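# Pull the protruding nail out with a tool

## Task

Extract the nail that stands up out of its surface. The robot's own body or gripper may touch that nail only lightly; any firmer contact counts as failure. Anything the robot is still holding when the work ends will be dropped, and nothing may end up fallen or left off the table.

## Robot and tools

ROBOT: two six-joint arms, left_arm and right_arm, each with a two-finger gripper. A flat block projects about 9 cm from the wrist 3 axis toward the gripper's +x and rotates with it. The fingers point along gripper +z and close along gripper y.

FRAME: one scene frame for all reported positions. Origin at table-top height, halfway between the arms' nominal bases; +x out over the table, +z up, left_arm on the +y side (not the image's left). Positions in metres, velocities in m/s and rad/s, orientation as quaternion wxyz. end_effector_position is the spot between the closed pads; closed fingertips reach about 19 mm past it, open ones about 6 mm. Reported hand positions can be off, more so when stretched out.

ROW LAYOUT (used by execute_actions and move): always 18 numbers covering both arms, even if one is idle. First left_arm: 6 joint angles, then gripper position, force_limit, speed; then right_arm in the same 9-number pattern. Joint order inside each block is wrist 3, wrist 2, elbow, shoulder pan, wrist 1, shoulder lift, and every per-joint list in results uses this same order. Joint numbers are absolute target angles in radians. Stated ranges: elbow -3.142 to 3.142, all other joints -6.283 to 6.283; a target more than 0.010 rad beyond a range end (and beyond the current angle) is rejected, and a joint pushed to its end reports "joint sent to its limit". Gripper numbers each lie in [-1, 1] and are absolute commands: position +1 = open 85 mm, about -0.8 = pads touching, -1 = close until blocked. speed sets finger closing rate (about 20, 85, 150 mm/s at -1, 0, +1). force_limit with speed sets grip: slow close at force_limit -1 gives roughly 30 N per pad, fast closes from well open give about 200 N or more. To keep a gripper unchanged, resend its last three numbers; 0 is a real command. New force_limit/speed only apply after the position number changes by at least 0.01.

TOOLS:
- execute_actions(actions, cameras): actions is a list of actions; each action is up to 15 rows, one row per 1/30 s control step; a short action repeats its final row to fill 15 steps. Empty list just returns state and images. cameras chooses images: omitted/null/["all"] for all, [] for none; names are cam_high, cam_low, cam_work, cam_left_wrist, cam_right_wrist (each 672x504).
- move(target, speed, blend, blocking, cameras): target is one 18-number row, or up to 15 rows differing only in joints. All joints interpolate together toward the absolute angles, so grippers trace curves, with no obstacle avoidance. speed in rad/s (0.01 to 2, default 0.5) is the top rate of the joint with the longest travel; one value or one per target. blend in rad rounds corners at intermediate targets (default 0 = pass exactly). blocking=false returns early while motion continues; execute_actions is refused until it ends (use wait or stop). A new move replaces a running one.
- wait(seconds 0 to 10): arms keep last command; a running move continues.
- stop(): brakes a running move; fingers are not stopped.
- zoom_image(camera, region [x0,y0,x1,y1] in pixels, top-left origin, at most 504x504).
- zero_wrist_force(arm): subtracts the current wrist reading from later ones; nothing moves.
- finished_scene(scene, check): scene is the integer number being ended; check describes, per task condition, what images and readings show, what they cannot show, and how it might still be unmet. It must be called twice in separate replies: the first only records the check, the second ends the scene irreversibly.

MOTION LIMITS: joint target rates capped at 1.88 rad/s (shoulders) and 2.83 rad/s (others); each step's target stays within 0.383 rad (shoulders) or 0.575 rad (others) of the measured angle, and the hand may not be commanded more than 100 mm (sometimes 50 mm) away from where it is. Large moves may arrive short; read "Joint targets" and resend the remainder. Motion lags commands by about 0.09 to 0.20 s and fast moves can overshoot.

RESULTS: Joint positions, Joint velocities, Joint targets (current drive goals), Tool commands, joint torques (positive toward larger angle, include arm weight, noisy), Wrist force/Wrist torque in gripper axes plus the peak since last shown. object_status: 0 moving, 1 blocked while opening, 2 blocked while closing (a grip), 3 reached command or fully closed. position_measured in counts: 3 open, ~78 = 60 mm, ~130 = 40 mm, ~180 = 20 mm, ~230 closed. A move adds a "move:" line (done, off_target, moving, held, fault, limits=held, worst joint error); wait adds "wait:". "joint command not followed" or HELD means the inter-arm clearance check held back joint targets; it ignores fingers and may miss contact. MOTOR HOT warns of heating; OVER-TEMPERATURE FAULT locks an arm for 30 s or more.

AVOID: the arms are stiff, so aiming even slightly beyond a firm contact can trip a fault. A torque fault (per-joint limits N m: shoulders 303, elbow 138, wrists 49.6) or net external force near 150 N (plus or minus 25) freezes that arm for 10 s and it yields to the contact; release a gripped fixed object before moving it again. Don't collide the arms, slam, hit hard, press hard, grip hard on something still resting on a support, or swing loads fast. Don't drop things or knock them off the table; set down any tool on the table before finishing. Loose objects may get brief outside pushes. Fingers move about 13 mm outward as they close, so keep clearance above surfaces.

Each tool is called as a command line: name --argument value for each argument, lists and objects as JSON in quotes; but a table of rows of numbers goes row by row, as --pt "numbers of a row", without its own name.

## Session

execute_actions --actions '[]'

Scene clock: 0.00 s.
left_arm: end_effector_position=(+0.3962, +0.7907, +0.1429) position_measured=3 object_status=3 end_effector_quat_wxyz=(-0.054, +0.451, +0.878, +0.154) end_effector_velocity=(+0.000, +0.000, +0.000) end_effector_angular_velocity=(+0.000, +0.001, +0.000) | right_arm: end_effector_position=(+0.4453, -0.4000, +0.3594) position_measured=3 object_status=3 end_effector_quat_wxyz=(-0.091, +0.981, +0.054, +0.161) end_effector_velocity=(+0.000, +0.000, +0.000) end_effector_angular_velocity=(-0.001, +0.000, +0.000)
Joint names: [wrist 3, wrist 2, elbow, shoulder pan, wrist 1, shoulder lift]
Joint positions: left_arm=[0.893 -1.244 2.472 -0.044 -2.311 -1.759] | right_arm=[-2.28 1.419 -2.409 4.141 -1.173 -0.789]
Joint velocities: left_arm=[0 0 0 0 0 0.001] | right_arm=[-0.001 0 0 -0.001 0 -0.001]
Joint torques (N m): no reading
Motor temperatures (°C): left_arm=[32 32 29 27 35 30] | right_arm=[34 25 29 31 37 30]
Wrist force (N): no reading
Wrist torque (N m): no reading
Wrist force, peak (N): no reading
Joint targets: left_arm=[0.893 -1.244 2.472 -0.044 -2.311 -1.759] | right_arm=[-2.280 1.419 -2.409 4.141 -1.173 -0.789]
Tool commands: left_gripper/position=+1.0 left_gripper/force_limit=+1.0 left_gripper/speed=+1.0 right_gripper/position=+1.0 right_gripper/force_limit=+1.0 right_gripper/speed=+1.0

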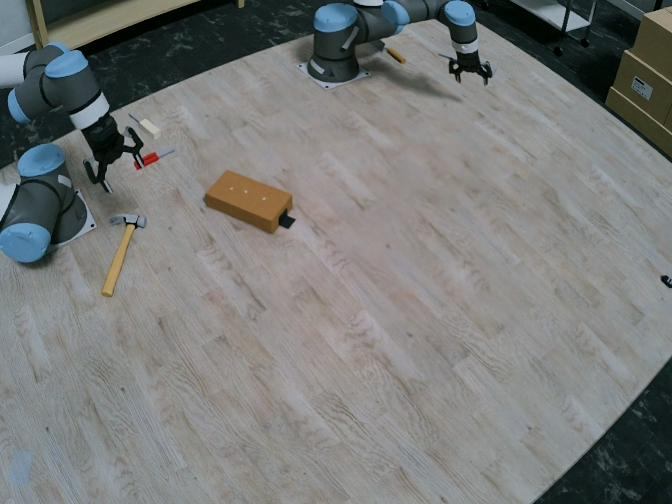

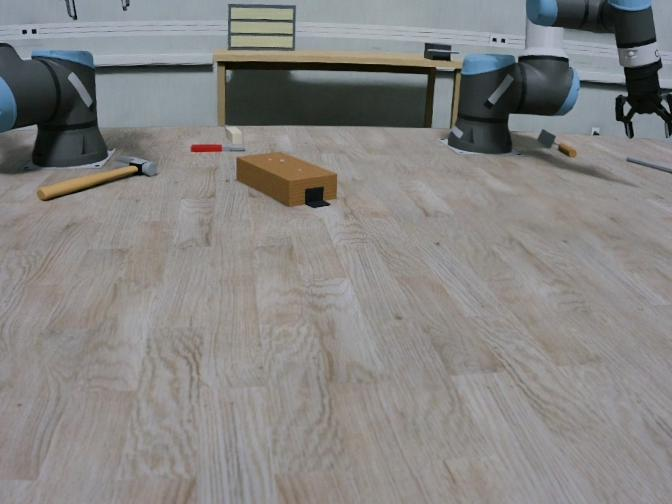

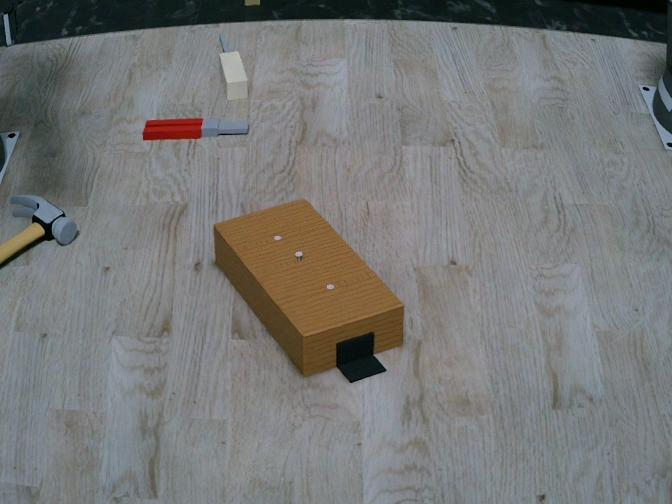

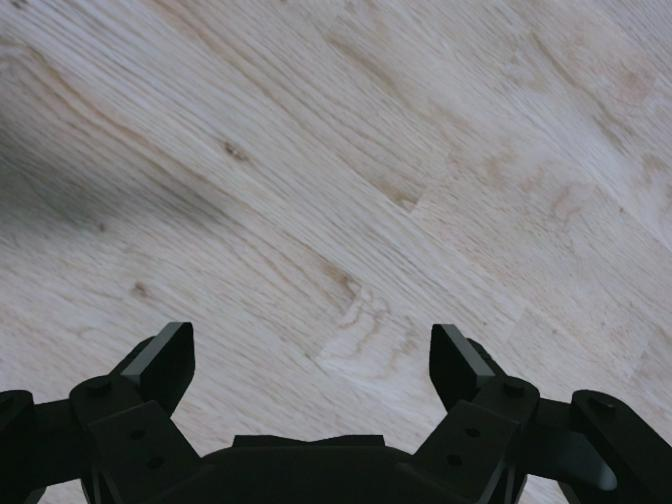

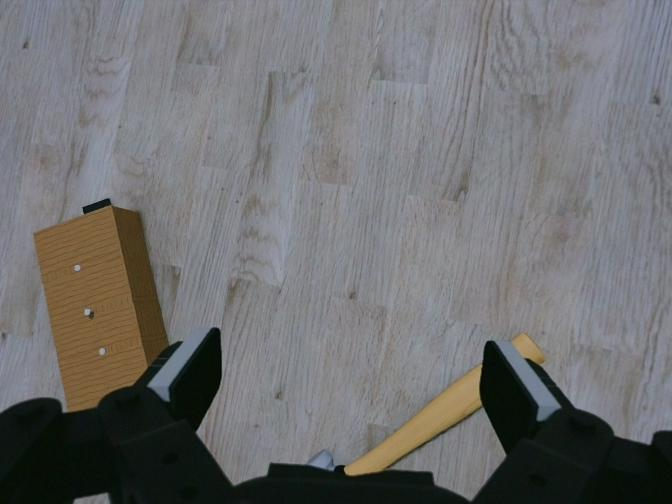

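move --target '[0.893,-1.244,2.472,-0.044,-2.311,-1.759,1,1,1,1.04,-1.571,-2.1145,4.1832,1.7958,-1.2521,1,1,1]' --speed 1.2

zoom_image --camera "cam_high" --region '[60, 140, 320, 320]'

Scene clock: 6.27 s.
left_arm: end_effector_position=(+0.3966, +0.7906, +0.1432) position_measured=3 object_status=3 end_effector_quat_wxyz=(-0.053, +0.451, +0.877, +0.154) end_effector_velocity=(+0.000, +0.000, +0.001) end_effector_angular_velocity=(+0.000, -0.002, -0.001) | right_arm: end_effector_position=(+0.3497, -0.4495, +0.3511) position_measured=3 object_status=3 end_effector_quat_wxyz=(+0.000, +1.000, +0.000, +0.000) end_effector_velocity=(+0.000, +0.001, +0.000) end_effector_angular_velocity=(+0.003, +0.000, -0.003)
Joint names: [wrist 3, wrist 2, elbow, shoulder pan, wrist 1, shoulder lift]
Joint positions: left_arm=[0.893 -1.244 2.472 -0.044 -2.311 -1.759] | right_arm=[1.04 -1.571 -2.115 4.183 1.796 -1.252]
Joint velocities: left_arm=[0 0 0 -0.001 0 -0.001] | right_arm=[0.002 -0.002 0 0 0.002 0]
Joint torques (N m): left_arm=[1.79 2.34 -44.59 -11.53 -7.59 -31.28] | right_arm=[3.4 -2.87 42.6 20.79 -0.61 0.27]
Motor temperatures (°C): left_arm=[32 32 29 27 35 30] | right_arm=[34 25 29 31 37 30]
Wrist force (N): left_arm=[0.2 -0.1 -0.2] | right_arm=[-0.8 0.4 -0.6]
Wrist torque (N m): left_arm=[-0.02 -0.04 0.00] | right_arm=[0.03 0.01 0.12]
Wrist force, peak (N): left_arm=[0.1 -0.1 -0.7] | right_arm=[-6.3 0.8 1.5]
Joint targets: left_arm=[0.893 -1.244 2.472 -0.044 -2.311 -1.759] | right_arm=[1.040 -1.571 -2.115 4.183 1.796 -1.252]
move: done

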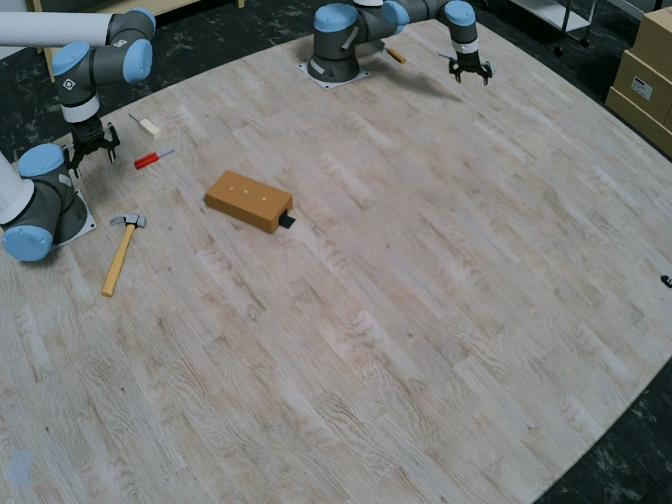

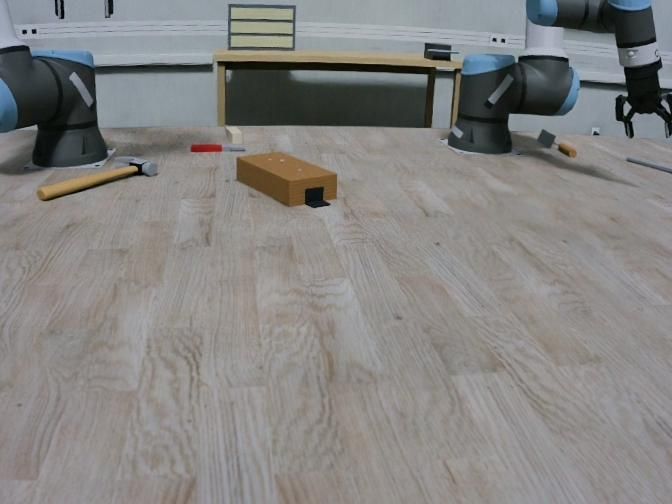

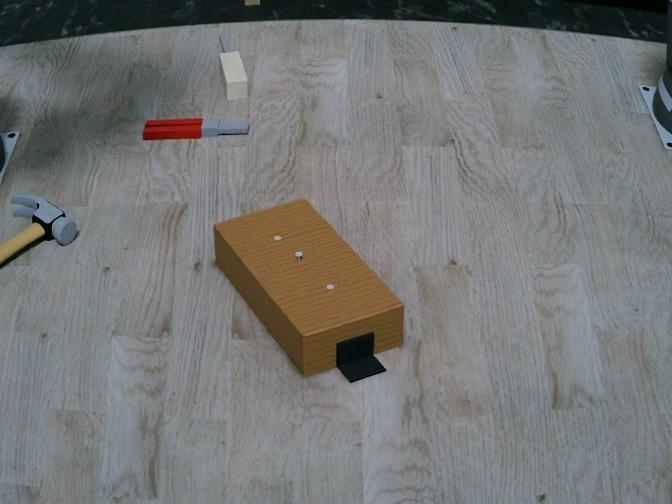

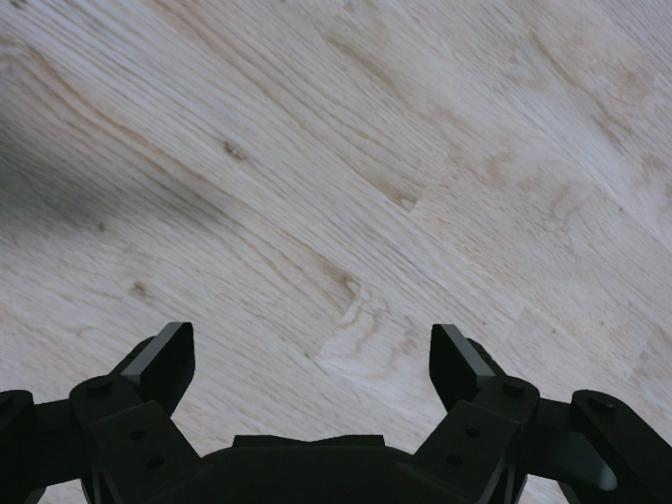

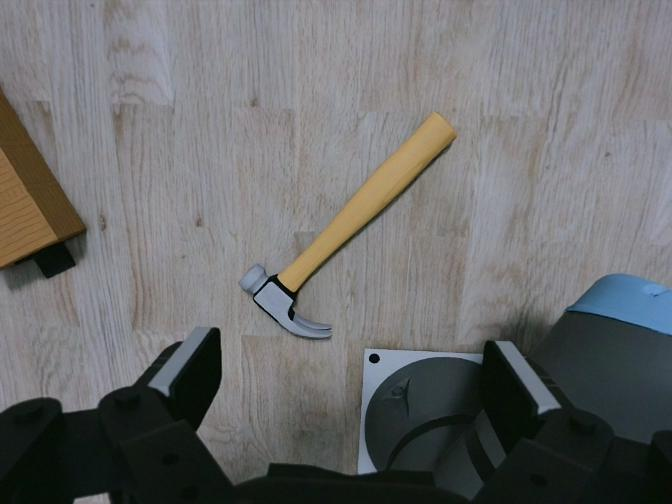

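Scaled by 1.938 from the camera's 672x504 image, which has a finer 960x720 frame.

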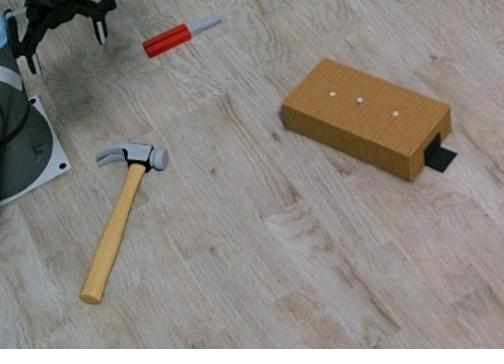

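move --target '[0.893,-1.244,2.472,-0.044,-2.311,-1.759,1,1,1,1.6557,-1.571,-2.3753,4.0253,2.2623,-1.4578,1,1,1]' --speed 0.6 --cameras '["cam_right_wrist","cam_high","cam_low"]'

Scene clock: 9.10 s.
left_arm: end_effector_position=(+0.3966, +0.7906, +0.1432) position_measured=3 object_status=3 end_effector_quat_wxyz=(-0.053, +0.451, +0.877, +0.154) end_effector_velocity=(+0.000, +0.000, +0.000) end_effector_angular_velocity=(+0.000, +0.001, -0.001) | right_arm: end_effector_position=(+0.3695, -0.4895, +0.1411) position_measured=3 object_status=3 end_effector_quat_wxyz=(+0.000, +0.926, -0.377, +0.000) end_effector_velocity=(+0.000, +0.000, -0.001) end_effector_angular_velocity=(-0.001, +0.001, -0.004)
Joint names: [wrist 3, wrist 2, elbow, shoulder pan, wrist 1, shoulder lift]
Joint positions: left_arm=[0.893 -1.244 2.472 -0.044 -2.311 -1.759] | right_arm=[1.656 -1.571 -2.375 4.025 2.262 -1.458]
Joint velocities: left_arm=[0 0 0.001 -0.001 0 0] | right_arm=[0.002 0 -0.001 -0.002 0.002 -0.002]
Joint torques (N m): left_arm=[2.2 1.78 -41.7 -7.61 -5.63 -35.31] | right_arm=[2.92 -2.21 21.89 -18.36 -0.49 9.41]
Motor temperatures (°C): left_arm=[32 32 29 27 35 30] | right_arm=[34 25 29 31 37 30]
Wrist force (N): left_arm=[0.1 0.1 -0.2] | right_arm=[-1.2 0.0 -1.3]
Wrist torque (N m): left_arm=[0.01 -0.02 0.00] | right_arm=[0.01 0.06 0.14]
Wrist force, peak (N): left_arm=[0.4 0.1 -0.5] | right_arm=[-0.9 0.7 -2.3]
Joint targets: left_arm=[0.893 -1.244 2.472 -0.044 -2.311 -1.759] | right_arm=[1.656 -1.571 -2.375 4.025 2.262 -1.458]
move: done
Images, in order (width x height): cam_high 672x504, cam_low 672x504, cam_right_wrist 672x504.

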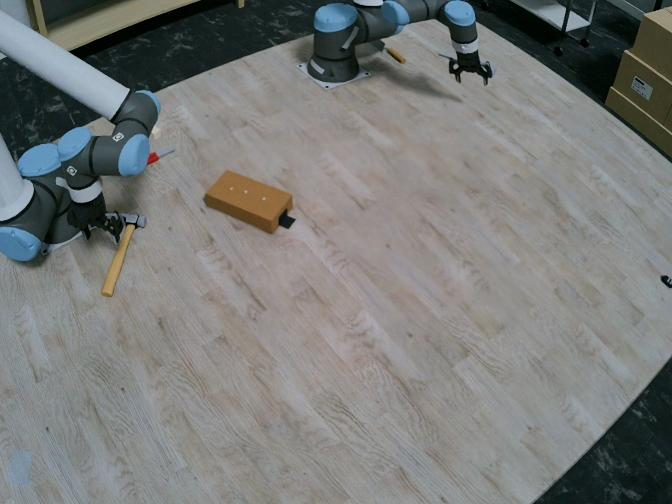

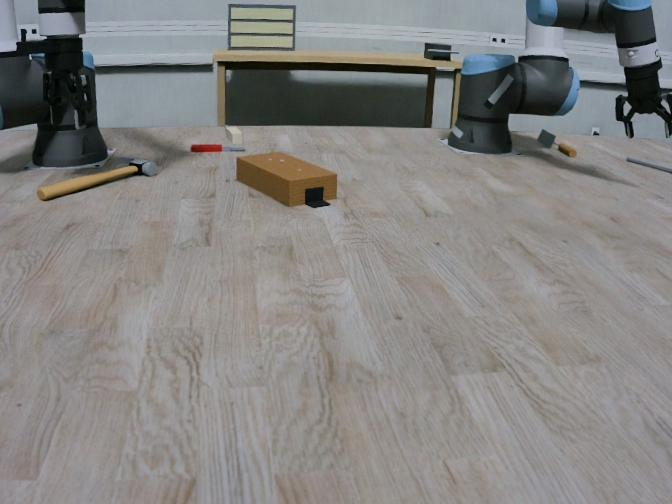

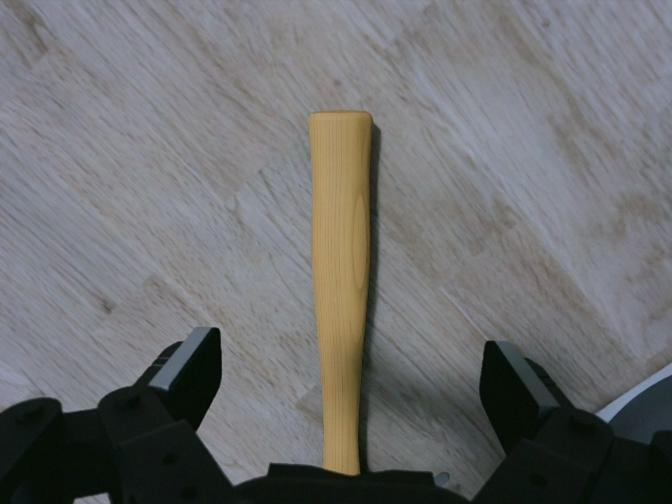

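move --target '[0.893,-1.244,2.472,-0.044,-2.311,-1.759,1,1,1,1.6557,-1.571,-2.4721,4.0253,2.5869,-1.6856,1,1,1]' --speed 0.25 --cameras '["cam_right_wrist"]'

move --target '[0.893,-1.244,2.472,-0.044,-2.311,-1.759,1,1,1,1.6557,-1.571,-2.4721,4.0253,2.5869,-1.6856,-0.96,1,1]' --cameras '["cam_right_wrist"]'

Scene clock: 11.30 s.
left_arm: end_effector_position=(+0.3966, +0.7906, +0.1432) position_measured=3 object_status=3 end_effector_quat_wxyz=(-0.053, +0.451, +0.877, +0.154) end_effector_velocity=(+0.000, +0.000, -0.001) end_effector_angular_velocity=(+0.000, +0.001, +0.000) | right_arm: end_effector_position=(+0.3695, -0.4894, +0.0196) position_measured=3 object_status=3 end_effector_quat_wxyz=(+0.000, +0.926, -0.377, +0.000) end_effector_velocity=(+0.000, +0.000, -0.001) end_effector_angular_velocity=(-0.001, +0.000, +0.001)
Joint names: [wrist 3, wrist 2, elbow, shoulder pan, wrist 1, shoulder lift]
Joint positions: left_arm=[0.893 -1.244 2.472 -0.044 -2.311 -1.759] | right_arm=[1.656 -1.571 -2.472 4.025 2.587 -1.686]
Joint velocities: left_arm=[0 -0.001 0.001 0 0 0] | right_arm=[0.001 0 -0.001 0.002 0.001 -0.001]
Joint torques (N m): left_arm=[2.09 1.48 -39.27 -6.27 -3.73 -32.47] | right_arm=[2.97 -1.7 10.94 -11.64 -0.47 18.92]
Motor temperatures (°C): left_arm=[32 32 29 27 35 30] | right_arm=[33 25 29 31 37 30]
Wrist force (N): left_arm=[-0.2 0.0 -0.2] | right_arm=[-0.8 0.4 -0.9]
Wrist torque (N m): left_arm=[0.00 0.04 0.00] | right_arm=[0.04 0.01 0.20]
Wrist force, peak (N): left_arm=[-0.2 0.4 -0.4] | right_arm=[-1.2 0.2 -2.7]
Joint targets: left_arm=[0.893 -1.244 2.472 -0.044 -2.311 -1.759] | right_arm=[1.656 -1.571 -2.472 4.025 2.587 -1.686]
move: done
Images, in order (width x height): cam_right_wrist 672x504.

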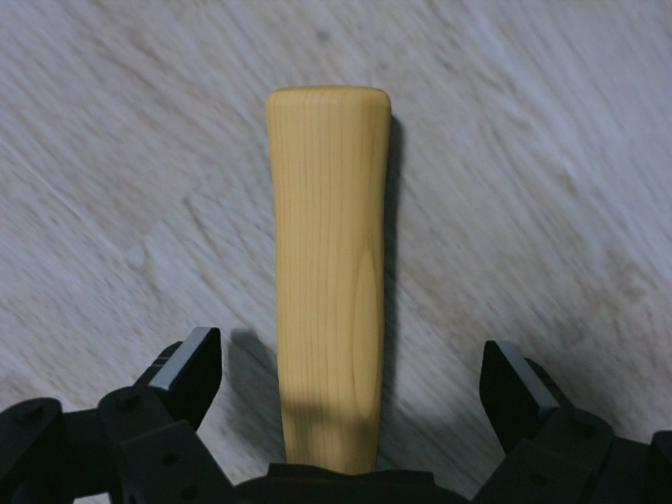

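Scene clock: 11.97 s.
left_arm: end_effector_position=(+0.3966, +0.7906, +0.1432) position_measured=3 object_status=3 end_effector_quat_wxyz=(-0.053, +0.451, +0.877, +0.154) end_effector_velocity=(+0.000, +0.000, +0.000) end_effector_angular_velocity=(+0.000, +0.000, -0.001) | right_arm: end_effector_position=(+0.3695, -0.4895, +0.0196) position_measured=151 object_status=2 end_effector_quat_wxyz=(+0.000, +0.926, -0.377, +0.000) end_effector_velocity=(+0.000, +0.000, +0.000) end_effector_angular_velocity=(+0.000, +0.000, -0.001)
Joint names: [wrist 3, wrist 2, elbow, shoulder pan, wrist 1, shoulder lift]
Joint positions: left_arm=[0.893 -1.244 2.472 -0.044 -2.311 -1.759] | right_arm=[1.656 -1.571 -2.472 4.025 2.587 -1.686]
Joint velocities: left_arm=[0 0 0.001 -0.001 0 -0.001] | right_arm=[0.001 0 0 -0.001 -0.001 0]
Joint torques (N m): left_arm=[2.04 1.05 -37.95 -8.74 -3.84 -31.38] | right_arm=[3.1 -1.4 9.51 -9.35 4.09 20.31]
Motor temperatures (°C): left_arm=[32 32 29 27 35 30] | right_arm=[33 25 29 31 37 30]
Wrist force (N): left_arm=[0.0 0.0 -0.3] | right_arm=[-3.1 1.8 -77.8]
Wrist torque (N m): left_arm=[0.00 0.00 0.00] | right_arm=[0.10 -0.02 0.15]
Wrist force, peak (N): left_arm=[0.3 0.1 -0.5] | right_arm=[-3.5 1.3 -79.5]
Joint targets: left_arm=[0.893 -1.244 2.472 -0.044 -2.311 -1.759] | right_arm=[1.656 -1.571 -2.472 4.025 2.587 -1.686]
move: done
Images, in order (width x height): cam_right_wrist 672x504.

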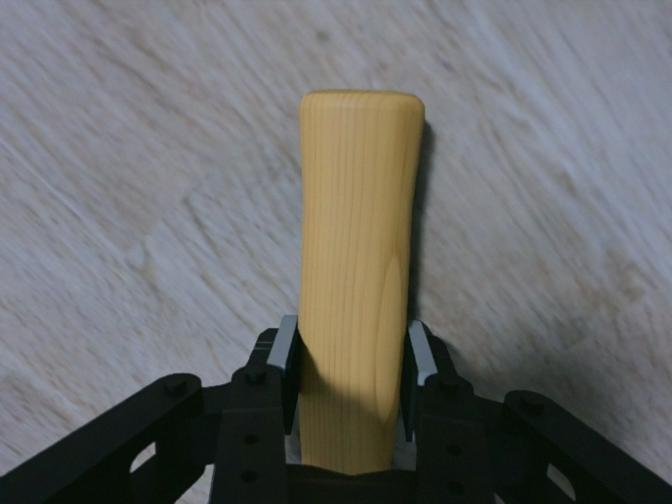

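move --pt "0.893 -1.244 2.472 -0.044 -2.311 -1.759 1 1 1 1.6557 -1.571 -2.2479 4.0253 2.0049 -1.3278 -0.96 1 1" --pt "0.893 -1.244 2.472 -0.044 -2.311 -1.759 1 1 1 0.9 -2.7728 -2.079 3.9816 3.7759 -1.6969 -0.96 1 1" --speed 0.5

zoom_image --camera "cam_work" --region '[200, 60, 440, 300]'

Scene clock: 20.07 s.
left_arm: end_effector_position=(+0.3966, +0.7906, +0.1432) position_measured=3 object_status=3 end_effector_quat_wxyz=(-0.053, +0.451, +0.877, +0.154) end_effector_velocity=(+0.000, -0.001, +0.000) end_effector_angular_velocity=(+0.000, -0.001, -0.001) | right_arm: end_effector_position=(+0.4359, -0.0365, +0.3300) position_measured=151 object_status=2 end_effector_quat_wxyz=(+0.704, -0.595, -0.382, -0.071) end_effector_velocity=(+0.001, +0.000, +0.000) end_effector_angular_velocity=(+0.002, -0.001, +0.000)
Joint names: [wrist 3, wrist 2, elbow, shoulder pan, wrist 1, shoulder lift]
Joint positions: left_arm=[0.893 -1.244 2.472 -0.044 -2.311 -1.759] | right_arm=[0.9 -2.773 -2.079 3.982 3.776 -1.697]
Joint velocities: left_arm=[0 0 0 -0.001 0 0] | right_arm=[0 -0.001 0 -0.001 0.002 0]
Joint torques (N m): left_arm=[1.82 0.4 -33.69 -1.46 -1.97 -37.39] | right_arm=[-2.79 -2.62 43.11 -16.54 5.67 43.55]
Motor temperatures (°C): left_arm=[32 32 29 27 35 30] | right_arm=[33 25 29 31 37 30]
Wrist force (N): left_arm=[0.0 -0.1 -0.3] | right_arm=[-1.9 3.2 2.2]
Wrist torque (N m): left_arm=[-0.02 0.00 0.00] | right_arm=[-0.08 -0.49 -0.34]
Wrist force, peak (N): left_arm=[0.5 -0.1 -0.7] | right_arm=[-3.5 2.8 -83.1]
Joint targets: left_arm=[0.893 -1.244 2.472 -0.044 -2.311 -1.759] | right_arm=[0.900 -2.773 -2.079 3.982 3.776 -1.697]
move: done

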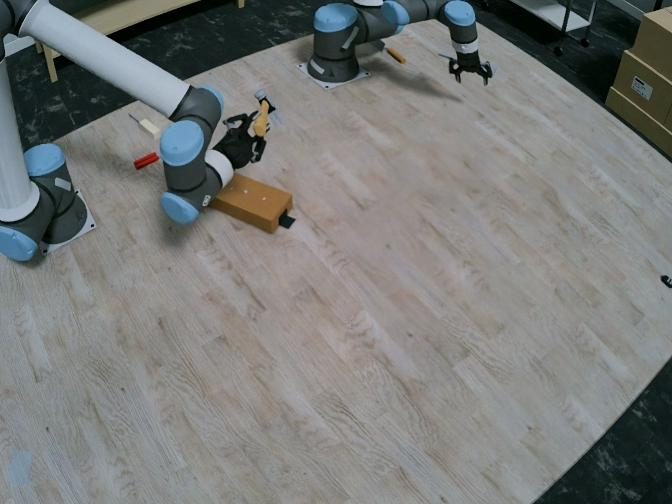

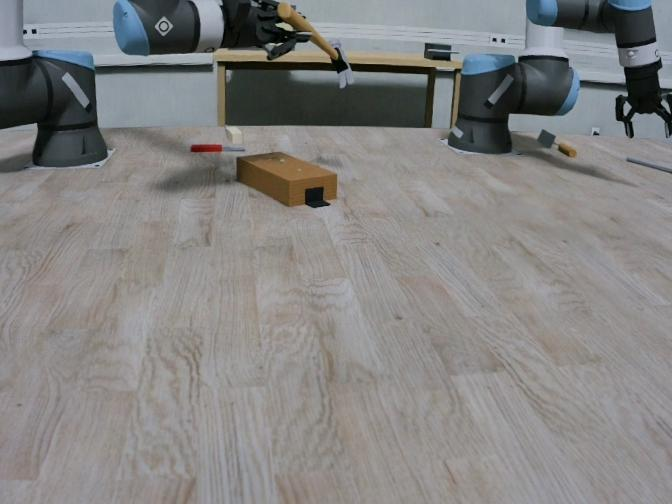

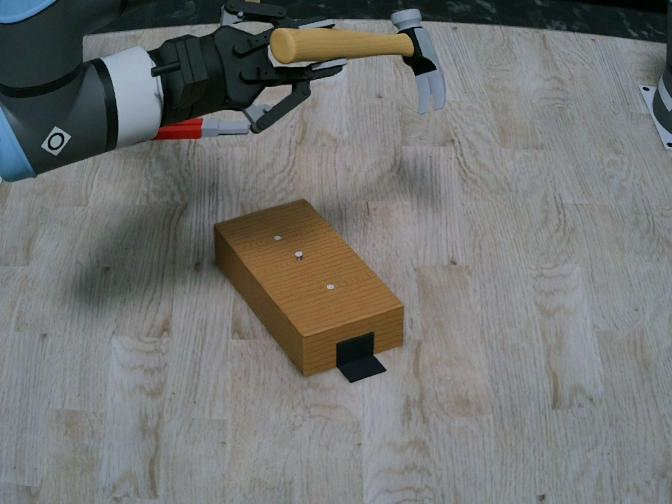

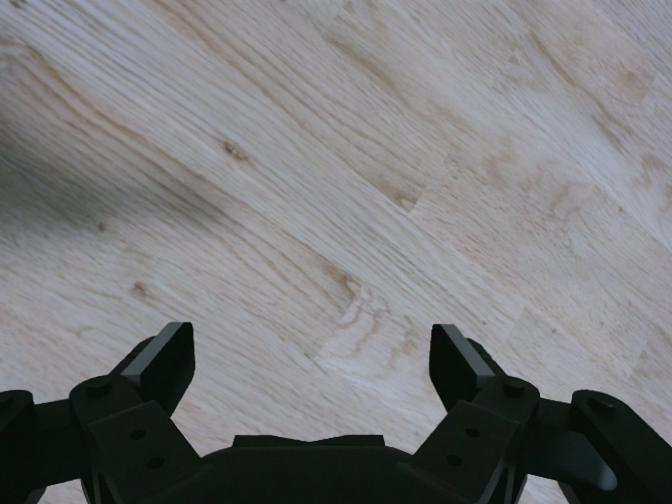

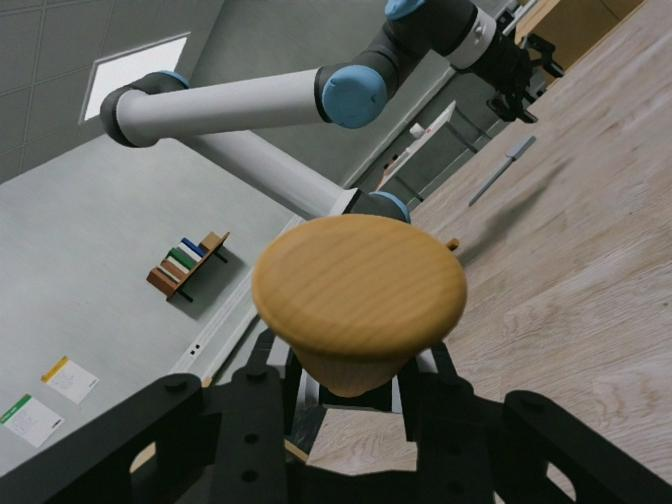

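Scaled by 2.100 from the camera's 672x504 image, which has a finer 960x720 frame.

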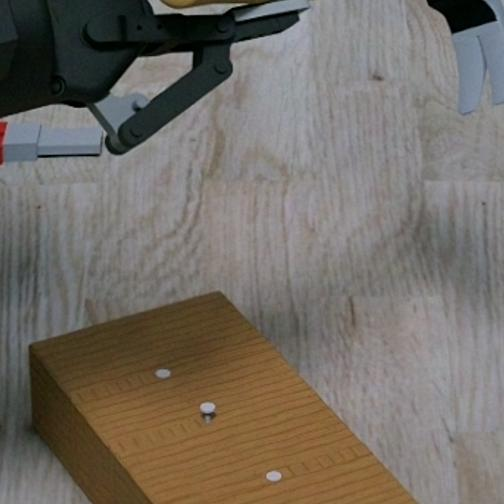

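move --target '[0.893,-1.244,2.472,-0.044,-2.311,-1.759,1,1,1,-0.5945,-1.571,-1.7188,4.5891,1.8268,-1.6788,-0.96,1,1]' --speed 0.5

Scene clock: 25.73 s.
left_arm: end_effector_position=(+0.3966, +0.7906, +0.1432) position_measured=3 object_status=3 end_effector_quat_wxyz=(-0.053, +0.451, +0.877, +0.154) end_effector_velocity=(+0.001, +0.000, +0.000) end_effector_angular_velocity=(+0.000, -0.001, -0.001) | right_arm: end_effector_position=(+0.3104, -0.0993, +0.3612) position_measured=151 object_status=2 end_effector_quat_wxyz=(+0.000, +0.523, +0.852, +0.000) end_effector_velocity=(+0.000, +0.000, +0.000) end_effector_angular_velocity=(-0.001, -0.001, +0.002)
Joint names: [wrist 3, wrist 2, elbow, shoulder pan, wrist 1, shoulder lift]
Joint positions: left_arm=[0.893 -1.244 2.472 -0.044 -2.311 -1.759] | right_arm=[-0.594 -1.571 -1.719 4.589 1.827 -1.679]
Joint velocities: left_arm=[0 0 -0.001 -0.001 0 0] | right_arm=[-0.002 0.001 0 0 -0.001 0]
Joint torques (N m): left_arm=[1.3 0.41 -33.87 3.85 -2.41 -34.55] | right_arm=[-2.91 4.32 44.16 21 -9.56 67.76]
Motor temperatures (°C): left_arm=[32 32 29 27 35 30] | right_arm=[33 25 29 31 37 30]
Wrist force (N): left_arm=[0.1 0.0 -0.3] | right_arm=[-1.5 0.1 3.8]
Wrist torque (N m): left_arm=[0.00 0.00 0.00] | right_arm=[-0.06 0.59 0.19]
Wrist force, peak (N): left_arm=[0.6 -0.3 -0.4] | right_arm=[-2.5 2.9 3.9]
Joint targets: left_arm=[0.893 -1.244 2.472 -0.044 -2.311 -1.759] | right_arm=[-0.595 -1.571 -1.719 4.589 1.827 -1.679]
move: done

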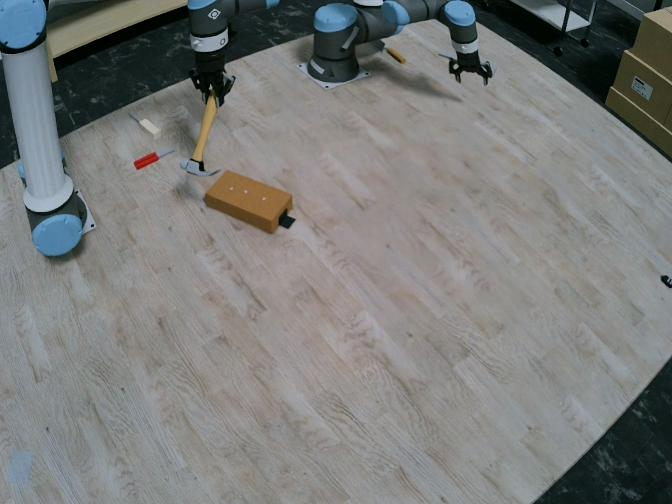

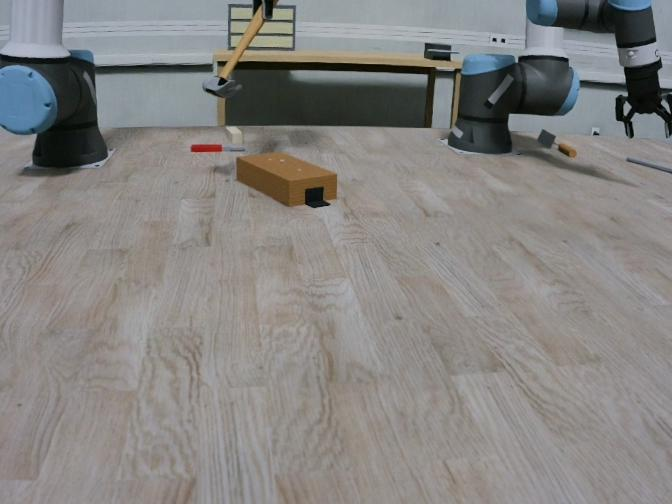

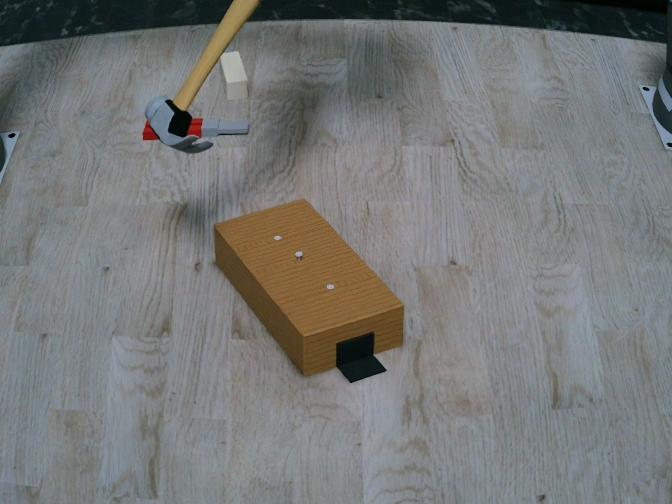

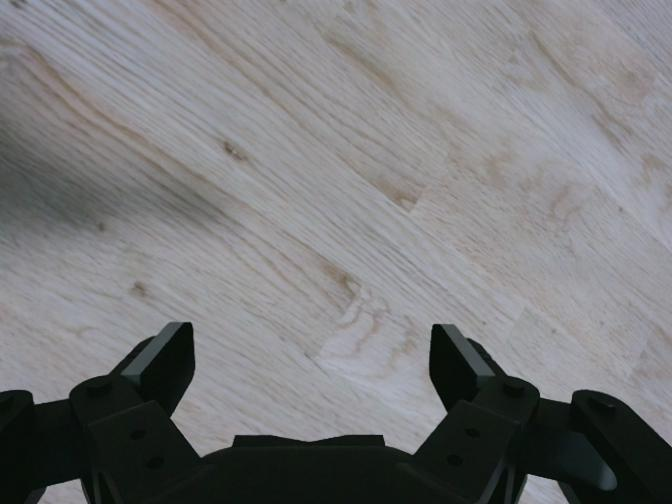

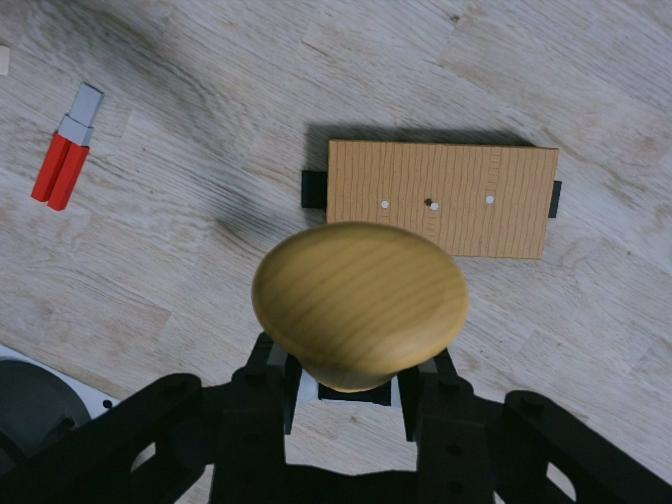

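move --target '[0.893,-1.244,2.472,-0.044,-2.311,-1.759,1,1,1,-1.162,-2.307,-1.4228,4.1064,1.3744,-2.2004,-0.96,1,1]' --speed 0.5 --cameras '["cam_high","cam_low","cam_work"]'

zoom_image --camera "cam_work" --region '[200, 60, 440, 300]'

zoom_image --camera "cam_low" --region '[200, 50, 360, 210]'

Scene clock: 31.20 s.
left_arm: end_effector_position=(+0.3966, +0.7906, +0.1432) position_measured=3 object_status=3 end_effector_quat_wxyz=(-0.053, +0.451, +0.877, +0.154) end_effector_velocity=(+0.000, +0.000, +0.000) end_effector_angular_velocity=(+0.000, +0.000, +0.000) | right_arm: end_effector_position=(+0.3565, -0.0727, +0.3330) position_measured=151 object_status=2 end_effector_quat_wxyz=(-0.204, +0.518, +0.799, -0.227) end_effector_velocity=(+0.000, +0.000, -0.001) end_effector_angular_velocity=(+0.000, +0.000, +0.001)
Joint names: [wrist 3, wrist 2, elbow, shoulder pan, wrist 1, shoulder lift]
Joint positions: left_arm=[0.893 -1.244 2.472 -0.044 -2.311 -1.759] | right_arm=[-0.952 -2.034 -1.532 4.285 1.541 -2.007]
Joint velocities: left_arm=[0 0 0 0 0 0] | right_arm=[0 0 0 0 0 -0.001]
Joint torques (N m): left_arm=[2.04 0.69 -33.94 7.55 -2.66 -35.27] | right_arm=[3.35 1.92 30.88 19.46 -2.6 90.71]
Motor temperatures (°C): left_arm=[32 32 29 27 35 30] | right_arm=[33 25 29 31 37 30]
Wrist force (N): left_arm=[0.0 -0.2 -0.5] | right_arm=[-2.1 2.6 3.6]
Wrist torque (N m): left_arm=[-0.04 0.01 0.00] | right_arm=[-0.17 0.40 -0.23]
Wrist force, peak (N): left_arm=[0.3 0.0 -0.6] | right_arm=[-10.9 15.1 9.3]
Joint targets: left_arm=[0.893 -1.244 2.472 -0.044 -2.311 -1.759] | right_arm=[-0.952 -2.034 -1.532 4.285 1.542 -2.007]
move: held (right_arm; a check stopped the path); limits=held; right_arm: the wrist 2 is farthest, 0.273 rad from its target
joint command not followed: on one or more control steps a check withheld the commanded joint targets of the right arm, and it was not sent them on those steps.
cause: the commanded joint targets, or the way to them, would bring two parts of the arm too close to each other (its gripper and another part of the arm, with the joints along the arm from the wrist 1 to the wrist 3 between them).
Images, in order (width x height): cam_high 672x504, cam_low 672x504, cam_work 672x504.

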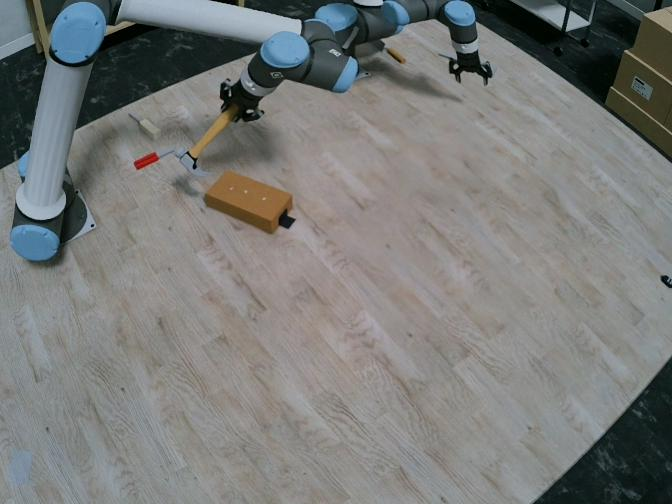

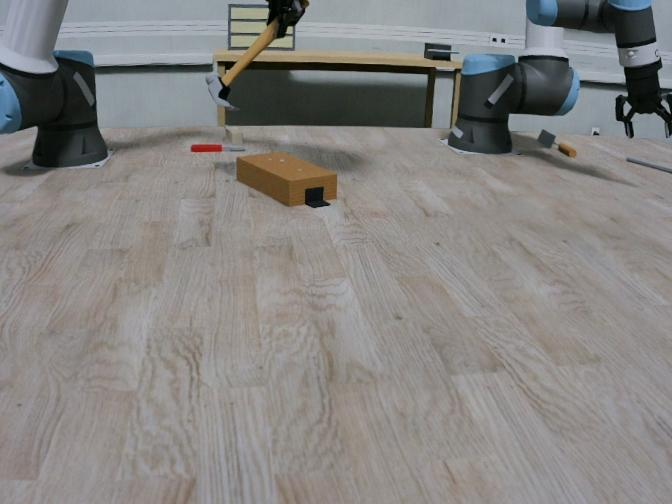

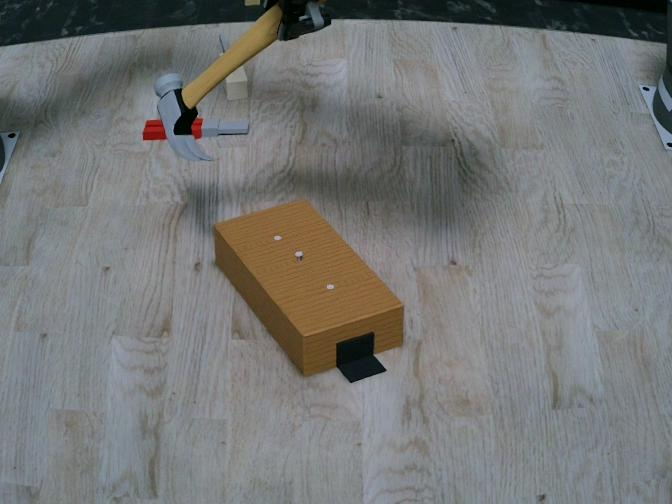

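Scaled by 2.100 from the camera's 672x504 image, which has a finer 960x720 frame.

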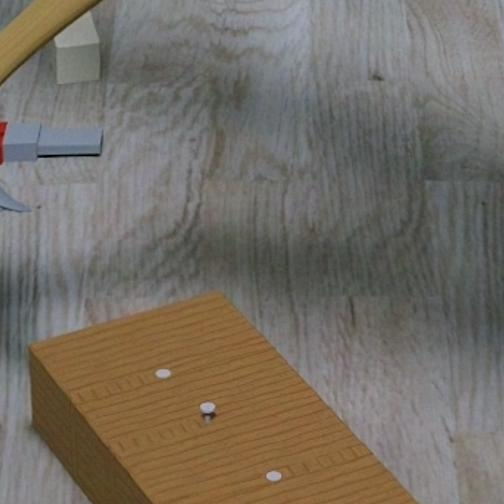

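Scaled by 3.150 from the camera's 672x504 image, which has a finer 960x720 frame.

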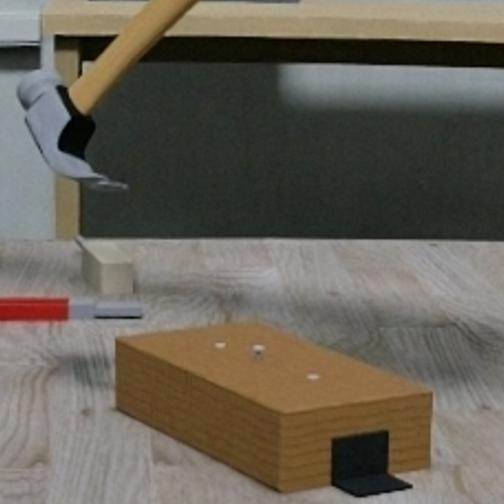

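move --target '[0.893,-1.244,2.472,-0.044,-2.311,-1.759,1,1,1,-2.9856,-0.6635,-2.0035,4.9792,1.8442,-1.7683,-0.96,1,1]' --speed 0.5 --cameras '["cam_high","cam_low","cam_work"]'

zoom_image --camera "cam_work" --region '[200, 60, 440, 300]'

zoom_image --camera "cam_low" --region '[200, 50, 360, 210]'

Scene clock: 38.83 s.
left_arm: end_effector_position=(+0.3966, +0.7906, +0.1432) position_measured=3 object_status=3 end_effector_quat_wxyz=(-0.053, +0.451, +0.877, +0.154) end_effector_velocity=(+0.000, +0.000, +0.000) end_effector_angular_velocity=(+0.000, -0.001, +0.001) | right_arm: end_effector_position=(+0.3523, -0.0743, +0.3227) position_measured=151 object_status=2 end_effector_quat_wxyz=(-0.275, +0.711, -0.533, +0.368) end_effector_velocity=(+0.000, +0.000, -0.001) end_effector_angular_velocity=(-0.003, -0.001, +0.002)
Joint names: [wrist 3, wrist 2, elbow, shoulder pan, wrist 1, shoulder lift]
Joint positions: left_arm=[0.893 -1.244 2.472 -0.044 -2.311 -1.759] | right_arm=[-2.986 -0.664 -2.003 4.979 1.844 -1.768]
Joint velocities: left_arm=[0 0 -0.001 0 0 0] | right_arm=[-0.001 0.001 -0.001 0 0 -0.002]
Joint torques (N m): left_arm=[0.68 0.12 -35.8 11.62 -3.02 -37] | right_arm=[-2.79 7.91 24.39 21.05 -1.71 69.38]
Motor temperatures (°C): left_arm=[32 32 29 27 35 30] | right_arm=[33 25 29 31 36 30]
Wrist force (N): left_arm=[0.1 0.0 -0.3] | right_arm=[-2.0 3.1 2.9]
Wrist torque (N m): left_arm=[0.00 -0.01 0.00] | right_arm=[-0.18 0.26 -0.27]
Wrist force, peak (N): left_arm=[0.2 0.1 -0.6] | right_arm=[-1.9 2.0 5.6]
Joint targets: left_arm=[0.893 -1.244 2.472 -0.044 -2.311 -1.759] | right_arm=[-2.986 -0.664 -2.004 4.979 1.844 -1.768]
move: done
Images, in order (width x height): cam_high 672x504, cam_low 672x504, cam_work 672x504.

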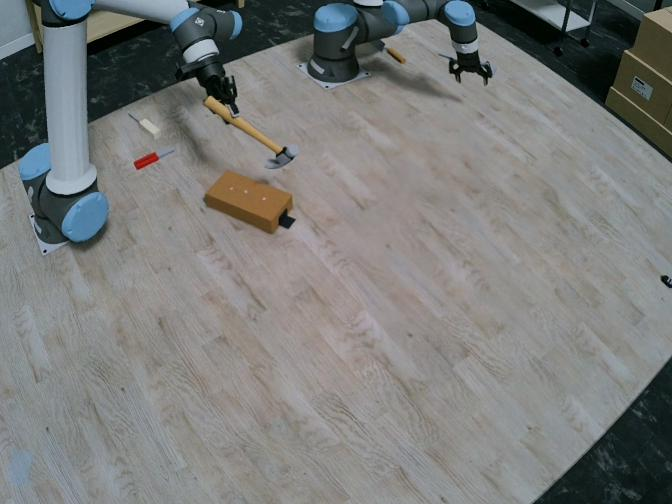

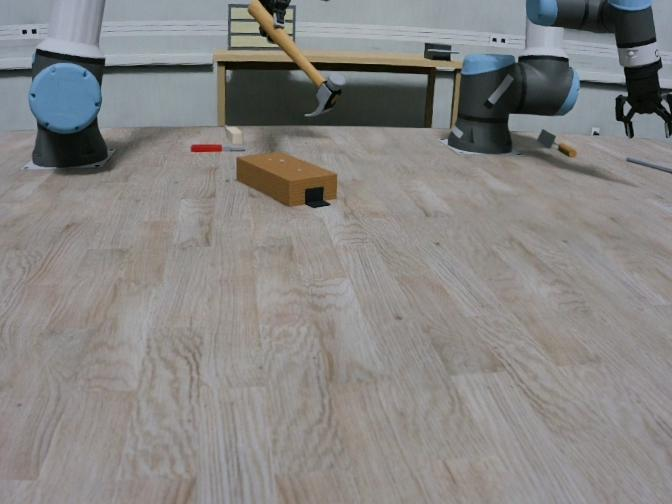

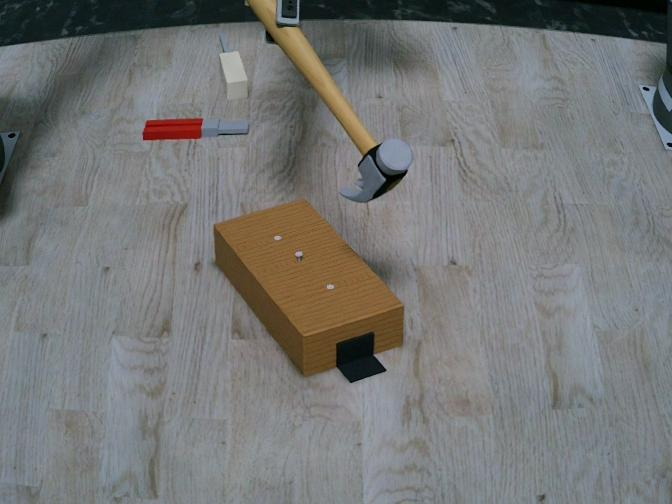

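Scaled by 2.100 from the camera's 672x504 image, which has a finer 960x720 frame.

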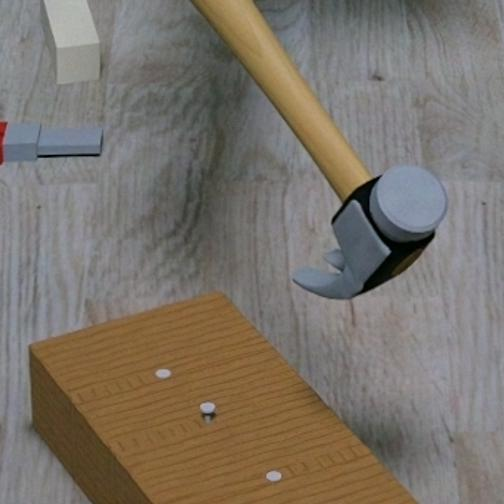

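Scaled by 3.150 from the camera's 672x504 image, which has a finer 960x720 frame.

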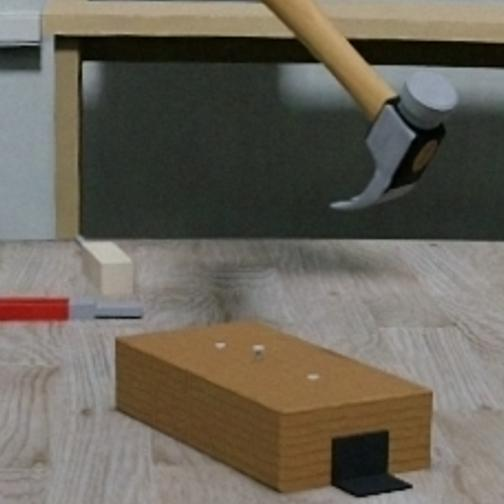

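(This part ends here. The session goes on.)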